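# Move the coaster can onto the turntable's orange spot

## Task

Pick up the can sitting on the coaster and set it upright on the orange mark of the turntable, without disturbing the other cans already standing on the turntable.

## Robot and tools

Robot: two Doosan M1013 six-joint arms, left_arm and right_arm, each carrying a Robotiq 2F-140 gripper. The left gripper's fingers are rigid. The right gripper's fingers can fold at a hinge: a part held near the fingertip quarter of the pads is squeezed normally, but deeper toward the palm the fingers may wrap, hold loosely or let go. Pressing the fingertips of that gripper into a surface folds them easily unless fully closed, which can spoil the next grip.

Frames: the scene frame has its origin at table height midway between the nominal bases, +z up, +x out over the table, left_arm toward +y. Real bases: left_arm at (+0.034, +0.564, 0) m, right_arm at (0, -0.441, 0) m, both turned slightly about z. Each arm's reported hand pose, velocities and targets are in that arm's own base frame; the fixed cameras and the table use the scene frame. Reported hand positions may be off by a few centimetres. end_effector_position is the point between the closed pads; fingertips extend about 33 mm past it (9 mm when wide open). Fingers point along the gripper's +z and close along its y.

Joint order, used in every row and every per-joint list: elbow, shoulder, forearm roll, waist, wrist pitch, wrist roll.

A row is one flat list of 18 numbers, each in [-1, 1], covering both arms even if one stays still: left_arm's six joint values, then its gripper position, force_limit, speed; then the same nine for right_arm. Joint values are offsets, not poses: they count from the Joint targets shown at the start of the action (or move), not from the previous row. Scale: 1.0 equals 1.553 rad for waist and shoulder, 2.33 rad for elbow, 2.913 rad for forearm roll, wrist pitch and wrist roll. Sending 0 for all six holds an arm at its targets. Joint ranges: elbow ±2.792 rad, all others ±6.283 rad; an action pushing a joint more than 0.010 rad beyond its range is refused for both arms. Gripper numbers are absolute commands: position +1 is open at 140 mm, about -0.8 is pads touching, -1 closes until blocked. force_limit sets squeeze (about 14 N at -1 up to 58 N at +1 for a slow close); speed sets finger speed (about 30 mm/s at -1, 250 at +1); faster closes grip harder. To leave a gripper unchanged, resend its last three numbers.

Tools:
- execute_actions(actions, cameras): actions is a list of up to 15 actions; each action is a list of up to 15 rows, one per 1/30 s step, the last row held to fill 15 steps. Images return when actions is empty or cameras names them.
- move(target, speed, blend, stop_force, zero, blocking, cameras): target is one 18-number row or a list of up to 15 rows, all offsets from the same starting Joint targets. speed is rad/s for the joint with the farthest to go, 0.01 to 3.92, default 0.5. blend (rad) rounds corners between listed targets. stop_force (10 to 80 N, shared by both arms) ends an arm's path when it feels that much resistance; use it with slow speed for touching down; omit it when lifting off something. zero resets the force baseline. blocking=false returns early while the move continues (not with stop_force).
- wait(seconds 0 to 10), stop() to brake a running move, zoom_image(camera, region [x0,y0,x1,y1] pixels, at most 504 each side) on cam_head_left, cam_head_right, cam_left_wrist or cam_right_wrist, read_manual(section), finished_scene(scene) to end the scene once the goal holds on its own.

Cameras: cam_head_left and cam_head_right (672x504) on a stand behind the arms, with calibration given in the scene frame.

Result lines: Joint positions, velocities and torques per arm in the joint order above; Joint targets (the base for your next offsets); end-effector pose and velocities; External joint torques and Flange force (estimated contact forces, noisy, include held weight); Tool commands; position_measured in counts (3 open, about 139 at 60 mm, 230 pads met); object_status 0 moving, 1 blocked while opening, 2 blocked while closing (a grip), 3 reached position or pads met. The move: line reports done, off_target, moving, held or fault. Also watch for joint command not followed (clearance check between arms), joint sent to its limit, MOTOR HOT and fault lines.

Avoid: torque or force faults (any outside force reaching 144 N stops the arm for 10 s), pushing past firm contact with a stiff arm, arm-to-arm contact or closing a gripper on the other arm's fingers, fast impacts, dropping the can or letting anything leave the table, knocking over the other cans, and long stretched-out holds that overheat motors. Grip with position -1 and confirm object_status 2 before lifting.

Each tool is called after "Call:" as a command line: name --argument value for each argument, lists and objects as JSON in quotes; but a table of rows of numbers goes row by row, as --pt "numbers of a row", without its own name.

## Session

Call:
execute_actions --actions '[]'

Call:
zoom_image --camera "cam_head_left" --region '[220, 230, 450, 390]'

Call:
zoom_image --camera "cam_head_right" --region '[220, 230, 450, 390]'

Call:
wait --seconds 0.5 --cameras '["all"]'

Scene clock: 0.00 s.
left_arm: end_effector_position=(+0.3406, -0.2363, +0.2807) position_measured=3 object_status=3 end_effector_quat_wxyz=(-0.130, +0.743, +0.656, +0.018) | right_arm: end_effector_position=(+0.4881, +0.2384, +0.3194) position_measured=3 object_status=3 end_effector_quat_wxyz=(-0.389, +0.650, +0.216, +0.616)
Joint names: [elbow, shoulder, forearm roll, waist, wrist pitch, wrist roll]
Joint positions: left_arm=[1.94 -0.061 0.063 -0.74 1.519 -0.628] | right_arm=[2.615 -0.033 2.032 -0.19 1.37 -0.832]
Joint velocities: within noise
Joint torques (N m): no reading
External joint torques (N m): no reading
Flange force (N): no reading
Joint targets: left_arm=[1.940 -0.061 0.063 -0.740 1.519 -0.628] | right_arm=[2.615 -0.033 2.032 -0.190 1.370 -0.832]
Tool commands: left_gripper/position=+1.0 left_gripper/force_limit=+1.0 left_gripper/speed=+1.0 right_gripper/position=+1.0 right_gripper/force_limit=+1.0 right_gripper/speed=+1.0

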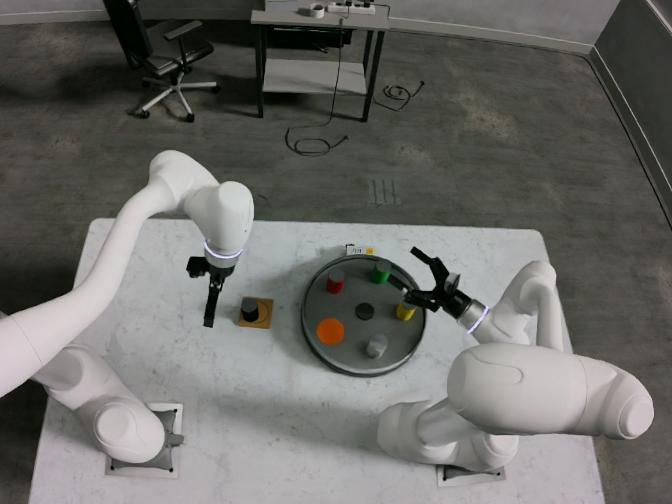

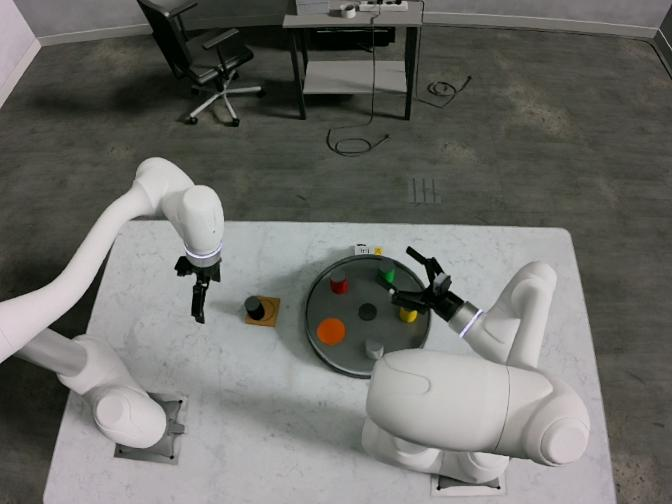

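Scaled by 2.191 from the camera's 672x504 image, which has a finer 960x720 frame.

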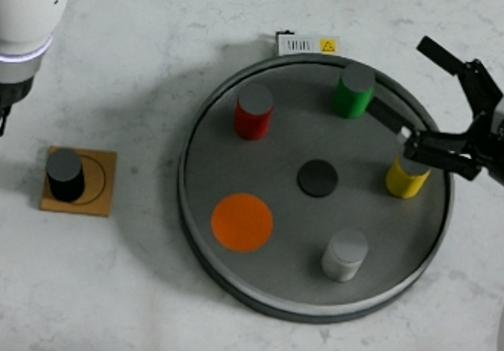

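Scaled by 2.191 from the camera's 672x504 image, which has a finer 960x720 frame.

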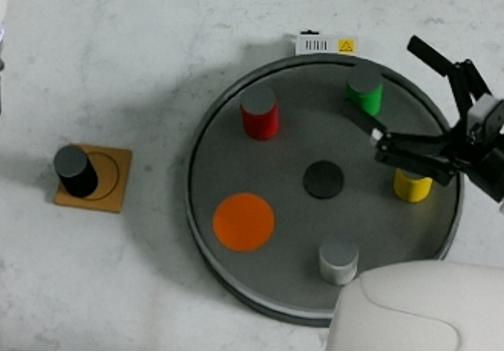

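Scene clock: 0.50 s.
left_arm: end_effector_position=(+0.3406, -0.2363, +0.2807) position_measured=3 object_status=3 end_effector_quat_wxyz=(-0.130, +0.743, +0.656, +0.018) | right_arm: end_effector_position=(+0.4881, +0.2384, +0.3194) position_measured=3 object_status=3 end_effector_quat_wxyz=(-0.389, +0.650, +0.216, +0.616)
Joint names: [elbow, shoulder, forearm roll, waist, wrist pitch, wrist roll]
Joint positions: left_arm=[1.94 -0.061 0.063 -0.74 1.519 -0.628] | right_arm=[2.615 -0.033 2.032 -0.19 1.37 -0.832]
Joint torques (N m): left_arm=[-41.24 -36.89 4.46 0.56 0.59 0.15] | right_arm=[-26.2 -24.39 0.11 0.3 2.52 -0.46]
External joint torques (N m): left_arm=[2.4 4.46 -0.22 -0.8 0.11 -0.15] | right_arm=[-0.53 1.2 0.14 -0.38 -0.17 0.45]
Flange force (N): left_arm=[-4.5 2.8 4.3] | right_arm=[-0.5 3.0 0.7]
Joint targets: left_arm=[1.940 -0.061 0.063 -0.740 1.519 -0.628] | right_arm=[2.615 -0.033 2.032 -0.190 1.370 -0.832]
Tool commands: left_gripper/position=+1.0 left_gripper/force_limit=+1.0 left_gripper/speed=+1.0 right_gripper/position=+1.0 right_gripper/force_limit=+1.0 right_gripper/speed=+1.0
wait: 0.50 s; at rest by 0.17 s

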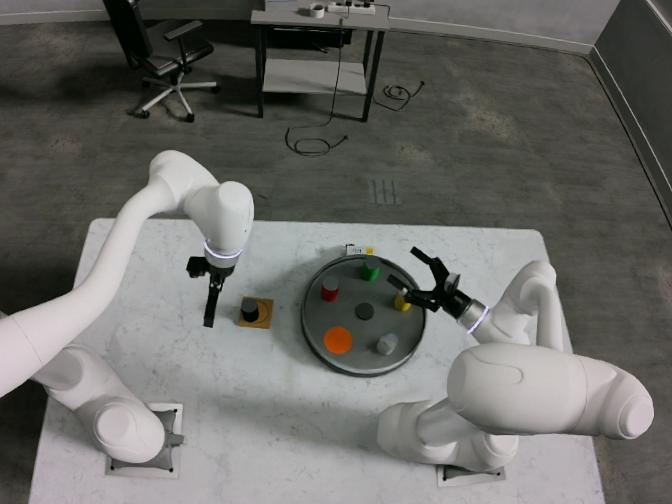

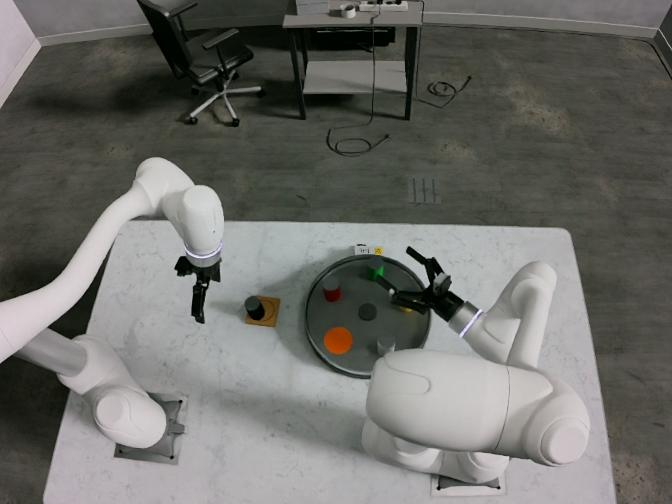

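Call:
move --pt "0.0142 0.0654 -0.0216 0.0099 -0.1343 -0.4084 1 1 1 0 0 0 -0.644 0 0 1 1 1" --pt "0.0722 0.1497 -0.0216 0.0099 -0.2256 -0.4084 1 1 1 0 0 0 -0.644 0 0 1 1 1" --pt "0.0722 0.1497 -0.0216 0.0099 -0.2256 -0.4084 -1 0 -1 0 0 0 -0.644 0 0 1 1 1" --speed '[0.9,0.4,0.4]' --blend '[0.04,0,0]' --cameras '["all"]'

Call:
zoom_image --camera "cam_head_left" --region '[200, 230, 440, 390]'

Call:
zoom_image --camera "cam_head_right" --region '[290, 230, 450, 390]'

Scene clock: 7.43 s.
left_arm: end_effector_position=(+0.4197, -0.3257, +0.0669) position_measured=152 object_status=0 end_effector_quat_wxyz=(+0.000, +0.237, +0.972, +0.000) | right_arm: end_effector_position=(+0.4642, -0.2822, +0.3194) position_measured=3 object_status=3 end_effector_quat_wxyz=(-0.046, +0.673, -0.122, +0.728)
Joint names: [elbow, shoulder, forearm roll, waist, wrist pitch, wrist roll]
Joint positions: left_arm=[2.108 0.172 0 -0.725 0.862 -1.818] | right_arm=[2.615 -0.033 2.032 -1.19 1.37 -0.832]
Joint torques (N m): left_arm=[-24.56 -42.75 3.77 0.77 -0.44 0.19] | right_arm=[-25.99 -24.27 0.04 0.38 2.53 -0.41]
External joint torques (N m): left_arm=[-6.89 -6.62 -0.54 -0.53 0.49 -0.19] | right_arm=[-0.55 0.96 0.19 -0.34 -0.17 0.4]
Flange force (N): left_arm=[-2.6 -1.9 -14.8] | right_arm=[-0.2 2.4 0.8]
Joint targets: left_arm=[2.108 0.172 0.000 -0.725 0.862 -1.818] | right_arm=[2.615 -0.033 2.032 -1.190 1.370 -0.832]
move: done

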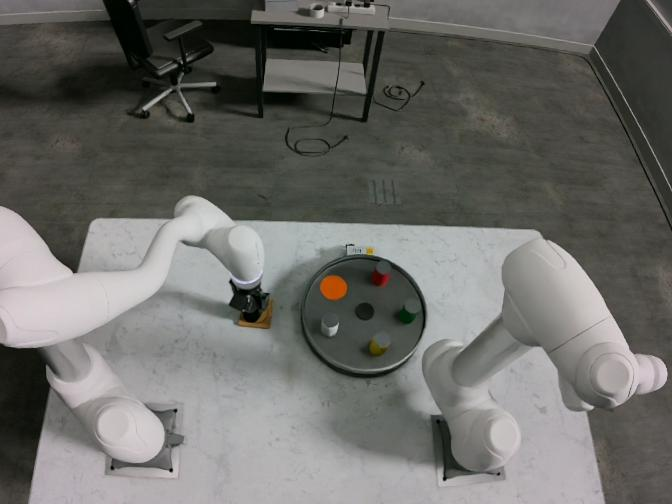

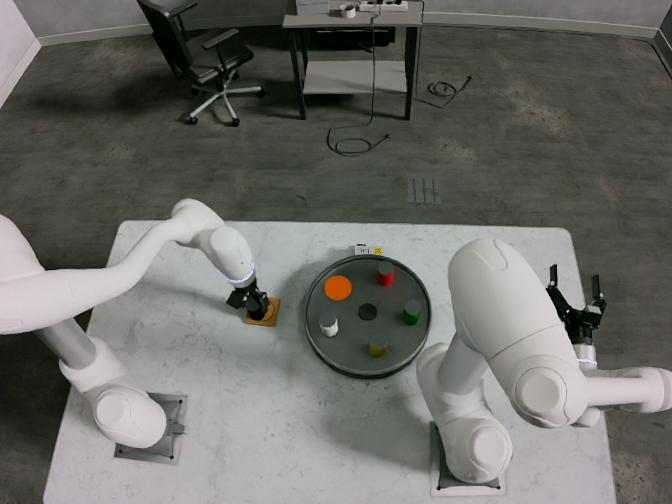

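Scaled by 2.100 from the camera's 672x504 image, which has a finer 960x720 frame.

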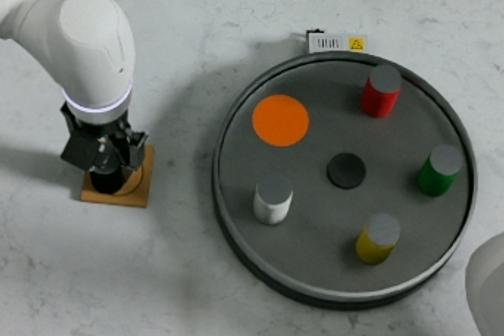

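Scaled by 3.150 from the camera's 672x504 image, which has a finer 960x720 frame.

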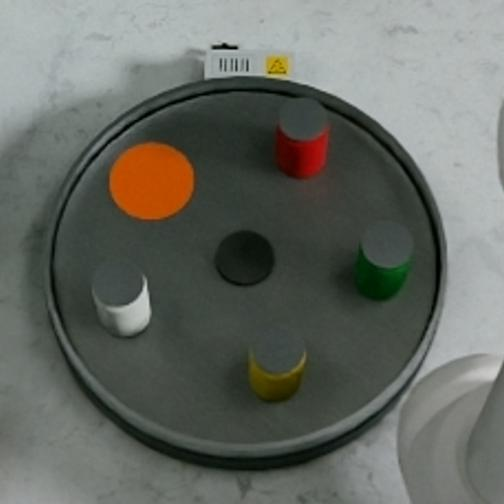

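Call:
move --pt "-0.0792 -0.1024 0 0 0.1178 0 -1 0.0 -1 0 0 0 0 0 0 1 1 1" --pt "-0.2614 0.1153 0 -0.1301 0.1473 -0.0693 -1 0.0 -1 0 0 0 0 0 0 1 1 1" --blend 0.05 --cameras '["cam_head_left","cam_head_right"]'

Call:
zoom_image --camera "cam_head_right" --region '[230, 190, 430, 390]'

Call:
zoom_image --camera "cam_head_left" --region '[230, 190, 430, 390]'

Scene clock: 9.63 s.
left_arm: end_effector_position=(+0.4781, -0.5798, +0.2482) position_measured=152 object_status=2 end_effector_quat_wxyz=(+0.000, +0.237, +0.972, +0.000) | right_arm: end_effector_position=(+0.4642, -0.2822, +0.3194) position_measured=3 object_status=3 end_effector_quat_wxyz=(-0.046, +0.673, -0.122, +0.728)
Joint names: [elbow, shoulder, forearm roll, waist, wrist pitch, wrist roll]
Joint positions: left_arm=[1.499 0.351 0 -0.927 1.291 -2.019] | right_arm=[2.615 -0.033 2.032 -1.19 1.37 -0.832]
Joint torques (N m): left_arm=[-43.04 -82.21 4.34 -0.03 -0.09 0.18] | right_arm=[-26.14 -24.28 0.04 0.33 2.49 -0.4]
External joint torques (N m): left_arm=[3.32 7.59 -0.28 -0.07 0.13 -0.18] | right_arm=[-0.55 0.97 0.21 -0.35 -0.13 0.39]
Flange force (N): left_arm=[-4.2 -2.1 7.3] | right_arm=[-0.3 2.5 0.8]
Joint targets: left_arm=[1.499 0.351 0.000 -0.927 1.291 -2.019] | right_arm=[2.615 -0.033 2.032 -1.190 1.370 -0.832]
move: done

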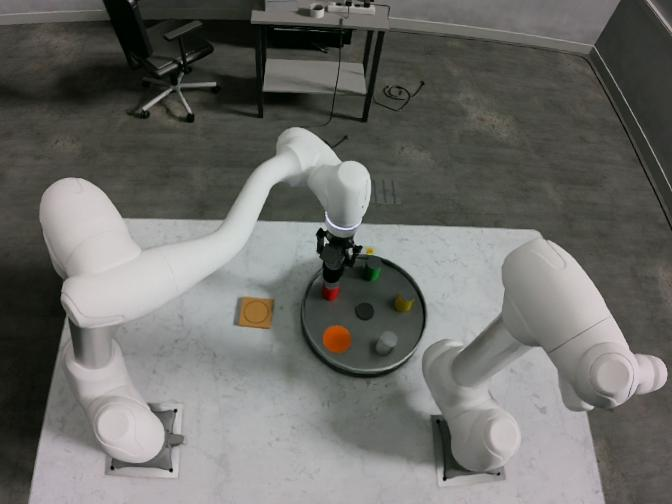

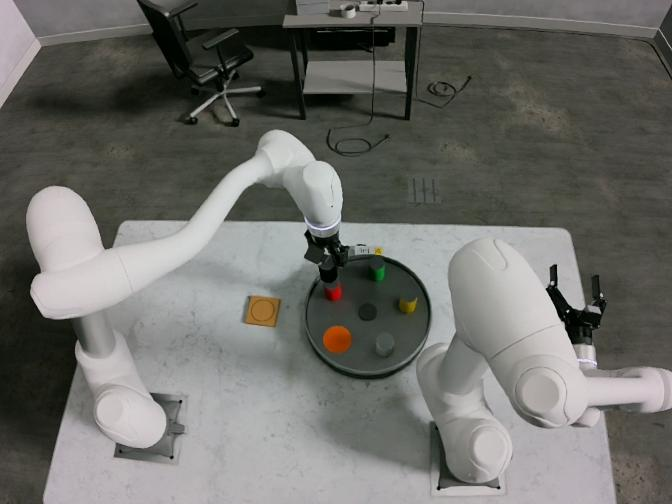

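Scaled by 2.520 from the camera's 672x504 image, which has a finer 960x720 frame.

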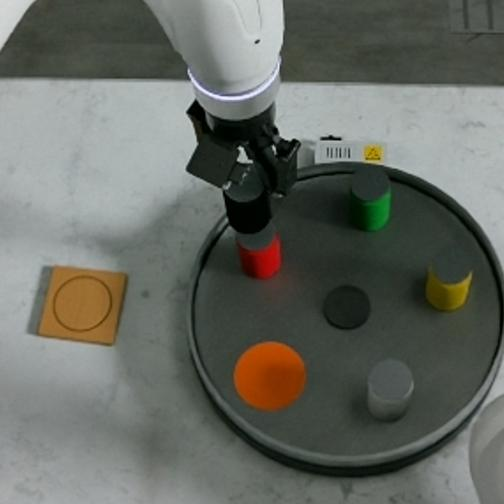

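Scaled by 2.520 from the camera's 672x504 image, which has a finer 960x720 frame.

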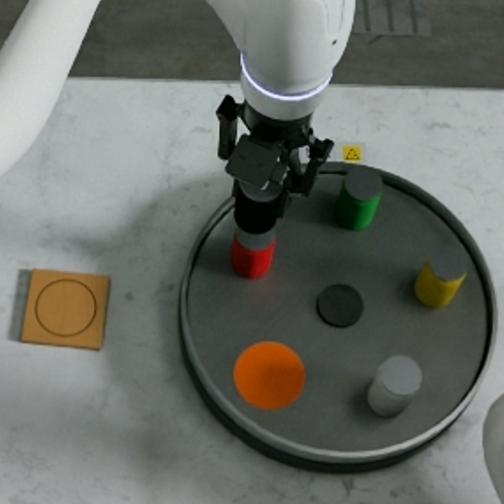

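Call:
wait --seconds 4.2

Scene clock: 13.93 s.
left_arm: end_effector_position=(+0.4782, -0.5798, +0.2483) position_measured=152 object_status=2 end_effector_quat_wxyz=(+0.000, +0.237, +0.972, +0.000) | right_arm: end_effector_position=(+0.4642, -0.2822, +0.3194) position_measured=3 object_status=3 end_effector_quat_wxyz=(-0.046, +0.673, -0.122, +0.728)
Joint names: [elbow, shoulder, forearm roll, waist, wrist pitch, wrist roll]
Joint positions: left_arm=[1.499 0.351 0 -0.927 1.291 -2.019] | right_arm=[2.615 -0.033 2.032 -1.19 1.37 -0.832]
Joint torques (N m): left_arm=[-43.14 -81.83 4.32 0.34 -0.06 0.12] | right_arm=[-26.27 -24.61 0.1 0.17 2.5 -0.38]
External joint torques (N m): left_arm=[3.21 6.66 -0.25 -0.54 0.09 -0.12] | right_arm=[-0.53 1.28 0.14 -0.15 -0.14 0.37]
Flange force (N): left_arm=[-2.8 -2.1 6.8] | right_arm=[-1.1 2.9 1.5]
Joint targets: left_arm=[1.499 0.351 0.000 -0.927 1.291 -2.019] | right_arm=[2.615 -0.033 2.032 -1.190 1.370 -0.832]
Tool commands: left_gripper/position=-1.0 left_gripper/force_limit=+0.0 left_gripper/speed=-1.0 right_gripper/position=+1.0 right_gripper/force_limit=+1.0 right_gripper/speed=+1.0
wait: 4.20 s; at rest by 0.07 s

Call:
wait --seconds 1.6

Call:
move --target '[0.0600,0.0569,0,0,-0.0781,0,-1,0.0,-1,0,0,0,0,0,0,1,1,1]' --speed 0.4

Call:
execute_actions --actions '[[[0,0,0,0,0,0,1,0,0.5,0,0,0,0,0,0,1,1,1]]]'

Call:
move --target '[-0.0600,-0.0569,0,0,0.0781,0,1,0,0.5,0,0,0,0,0,0,1,1,1]' --speed 0.5 --cameras '["all"]'

Call:
zoom_image --camera "cam_head_right" --region '[290, 230, 450, 390]'

Scene clock: 15.67 s.
left_arm: end_effector_position=(+0.4782, -0.5798, +0.2483) position_measured=152 object_status=2 end_effector_quat_wxyz=(+0.000, +0.237, +0.972, +0.000) | right_arm: end_effector_position=(+0.4642, -0.2822, +0.3194) position_measured=3 object_status=3 end_effector_quat_wxyz=(-0.046, +0.673, -0.122, +0.728)
Joint names: [elbow, shoulder, forearm roll, waist, wrist pitch, wrist roll]
Joint positions: left_arm=[1.499 0.351 0 -0.927 1.291 -2.019] | right_arm=[2.615 -0.033 2.032 -1.19 1.37 -0.832]
Joint torques (N m): left_arm=[-43.04 -81.78 4.35 0.16 -0.06 0.14] | right_arm=[-26.13 -24.17 0.07 0.5 2.53 -0.4]
External joint torques (N m): left_arm=[3.1 6.5 -0.26 0 0.09 -0.15] | right_arm=[-0.54 1.05 0.16 -0.49 -0.17 0.38]
Flange force (N): left_arm=[-3.1 -1.5 6.6] | right_arm=[-0.3 2.9 0.3]
Joint targets: left_arm=[1.499 0.351 0.000 -0.927 1.291 -2.019] | right_arm=[2.615 -0.033 2.032 -1.190 1.370 -0.832]
Tool commands: left_gripper/position=-1.0 left_gripper/force_limit=+0.0 left_gripper/speed=-1.0 right_gripper/position=+1.0 right_gripper/force_limit=+1.0 right_gripper/speed=+1.0
wait: 1.60 s; at rest by 0.03 s

Scene clock: 16.60 s.
left_arm: end_effector_position=(+0.4791, -0.5811, +0.1095) position_measured=152 object_status=2 end_effector_quat_wxyz=(+0.000, +0.237, +0.972, +0.000) | right_arm: end_effector_position=(+0.4642, -0.2822, +0.3194) position_measured=3 object_status=3 end_effector_quat_wxyz=(-0.046, +0.673, -0.122, +0.728)
Joint names: [elbow, shoulder, forearm roll, waist, wrist pitch, wrist roll]
Joint positions: left_arm=[1.639 0.439 -0.001 -0.927 1.063 -2.019] | right_arm=[2.615 -0.033 2.032 -1.19 1.37 -0.832]
Joint torques (N m): left_arm=[-39.24 -86.82 3.99 0.64 0.08 0.1] | right_arm=[-26.16 -24.66 0.1 -0.18 2.54 -0.45]
External joint torques (N m): left_arm=[2.98 6.67 -0.27 -0.33 -0.04 -0.1] | right_arm=[-0.46 1.48 0.14 0.18 -0.19 0.44]
Flange force (N): left_arm=[-2.4 -1.7 7.8] | right_arm=[-1.6 2.6 2.7]
Joint targets: left_arm=[1.639 0.439 0.000 -0.927 1.063 -2.019] | right_arm=[2.615 -0.033 2.032 -1.190 1.370 -0.832]
move: done

Scene clock: 17.43 s.
left_arm: end_effector_position=(+0.4791, -0.5811, +0.1096) position_measured=3 object_status=0 end_effector_quat_wxyz=(+0.000, +0.237, +0.972, +0.000) | right_arm: end_effector_position=(+0.4642, -0.2822, +0.3194) position_measured=3 object_status=3 end_effector_quat_wxyz=(-0.046, +0.673, -0.122, +0.728)
Joint names: [elbow, shoulder, forearm roll, waist, wrist pitch, wrist roll]
Joint positions: left_arm=[1.639 0.439 -0.001 -0.927 1.063 -2.019] | right_arm=[2.615 -0.033 2.032 -1.19 1.37 -0.832]
Joint torques (N m): left_arm=[-38.26 -85.21 3.92 0.38 -0.09 0.17] | right_arm=[-26.29 -24.55 0.07 0.36 2.53 -0.42]
External joint torques (N m): left_arm=[1.97 5.2 -0.21 -0.32 0.12 -0.17] | right_arm=[-0.35 1.38 0.17 -0.37 -0.17 0.41]
Flange force (N): left_arm=[-2.6 -1.8 5.5] | right_arm=[-1.3 3.1 0.8]
Joint targets: left_arm=[1.639 0.439 0.000 -0.927 1.063 -2.019] | right_arm=[2.615 -0.033 2.032 -1.190 1.370 -0.832]

Scene clock: 18.27 s.
left_arm: end_effector_position=(+0.4782, -0.5797, +0.2483) position_measured=3 object_status=3 end_effector_quat_wxyz=(+0.000, +0.237, +0.972, +0.000) | right_arm: end_effector_position=(+0.4642, -0.2822, +0.3194) position_measured=3 object_status=3 end_effector_quat_wxyz=(-0.046, +0.673, -0.122, +0.728)
Joint names: [elbow, shoulder, forearm roll, waist, wrist pitch, wrist roll]
Joint positions: left_arm=[1.499 0.351 0 -0.927 1.291 -2.019] | right_arm=[2.615 -0.033 2.032 -1.19 1.37 -0.832]
Joint torques (N m): left_arm=[-42.04 -81.32 4.31 0.87 -0.05 0.16] | right_arm=[-26.2 -24.45 0.03 -0.12 2.51 -0.4]
External joint torques (N m): left_arm=[2.2 6.38 -0.24 -1.24 0.08 -0.16] | right_arm=[-0.48 1.18 0.2 0.14 -0.15 0.38]
Flange force (N): left_arm=[-4.0 -3.7 5.4] | right_arm=[-1.1 2.1 2.5]
Joint targets: left_arm=[1.499 0.351 0.000 -0.927 1.291 -2.019] | right_arm=[2.615 -0.033 2.032 -1.190 1.370 -0.832]
move: done

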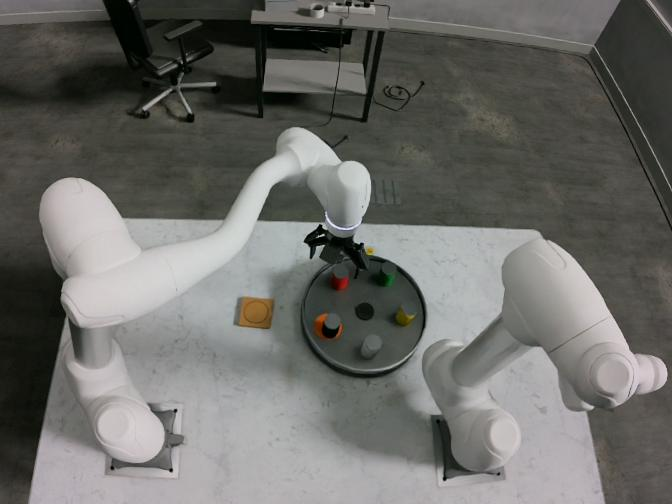

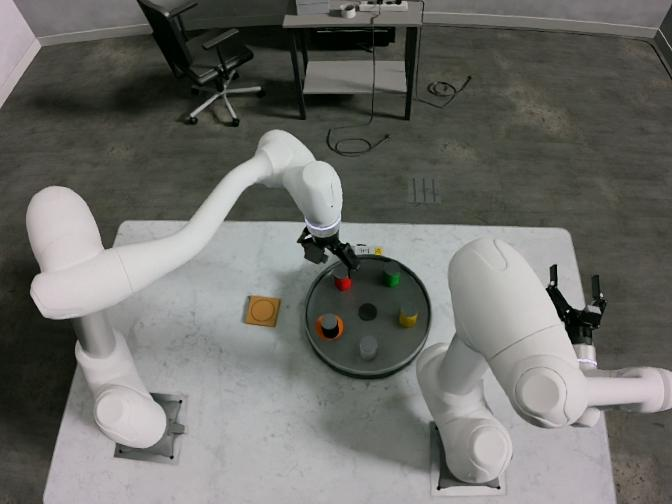

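Scaled by 3.150 from the camera's 672x504 image, which has a finer 960x720 frame.

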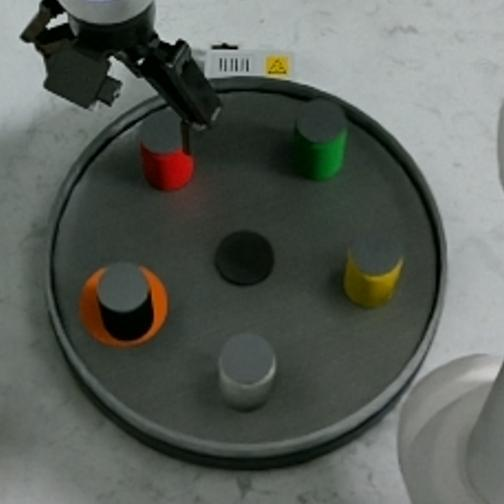

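Call:
finished_scene --scene 2

The scene is finished: the task was done.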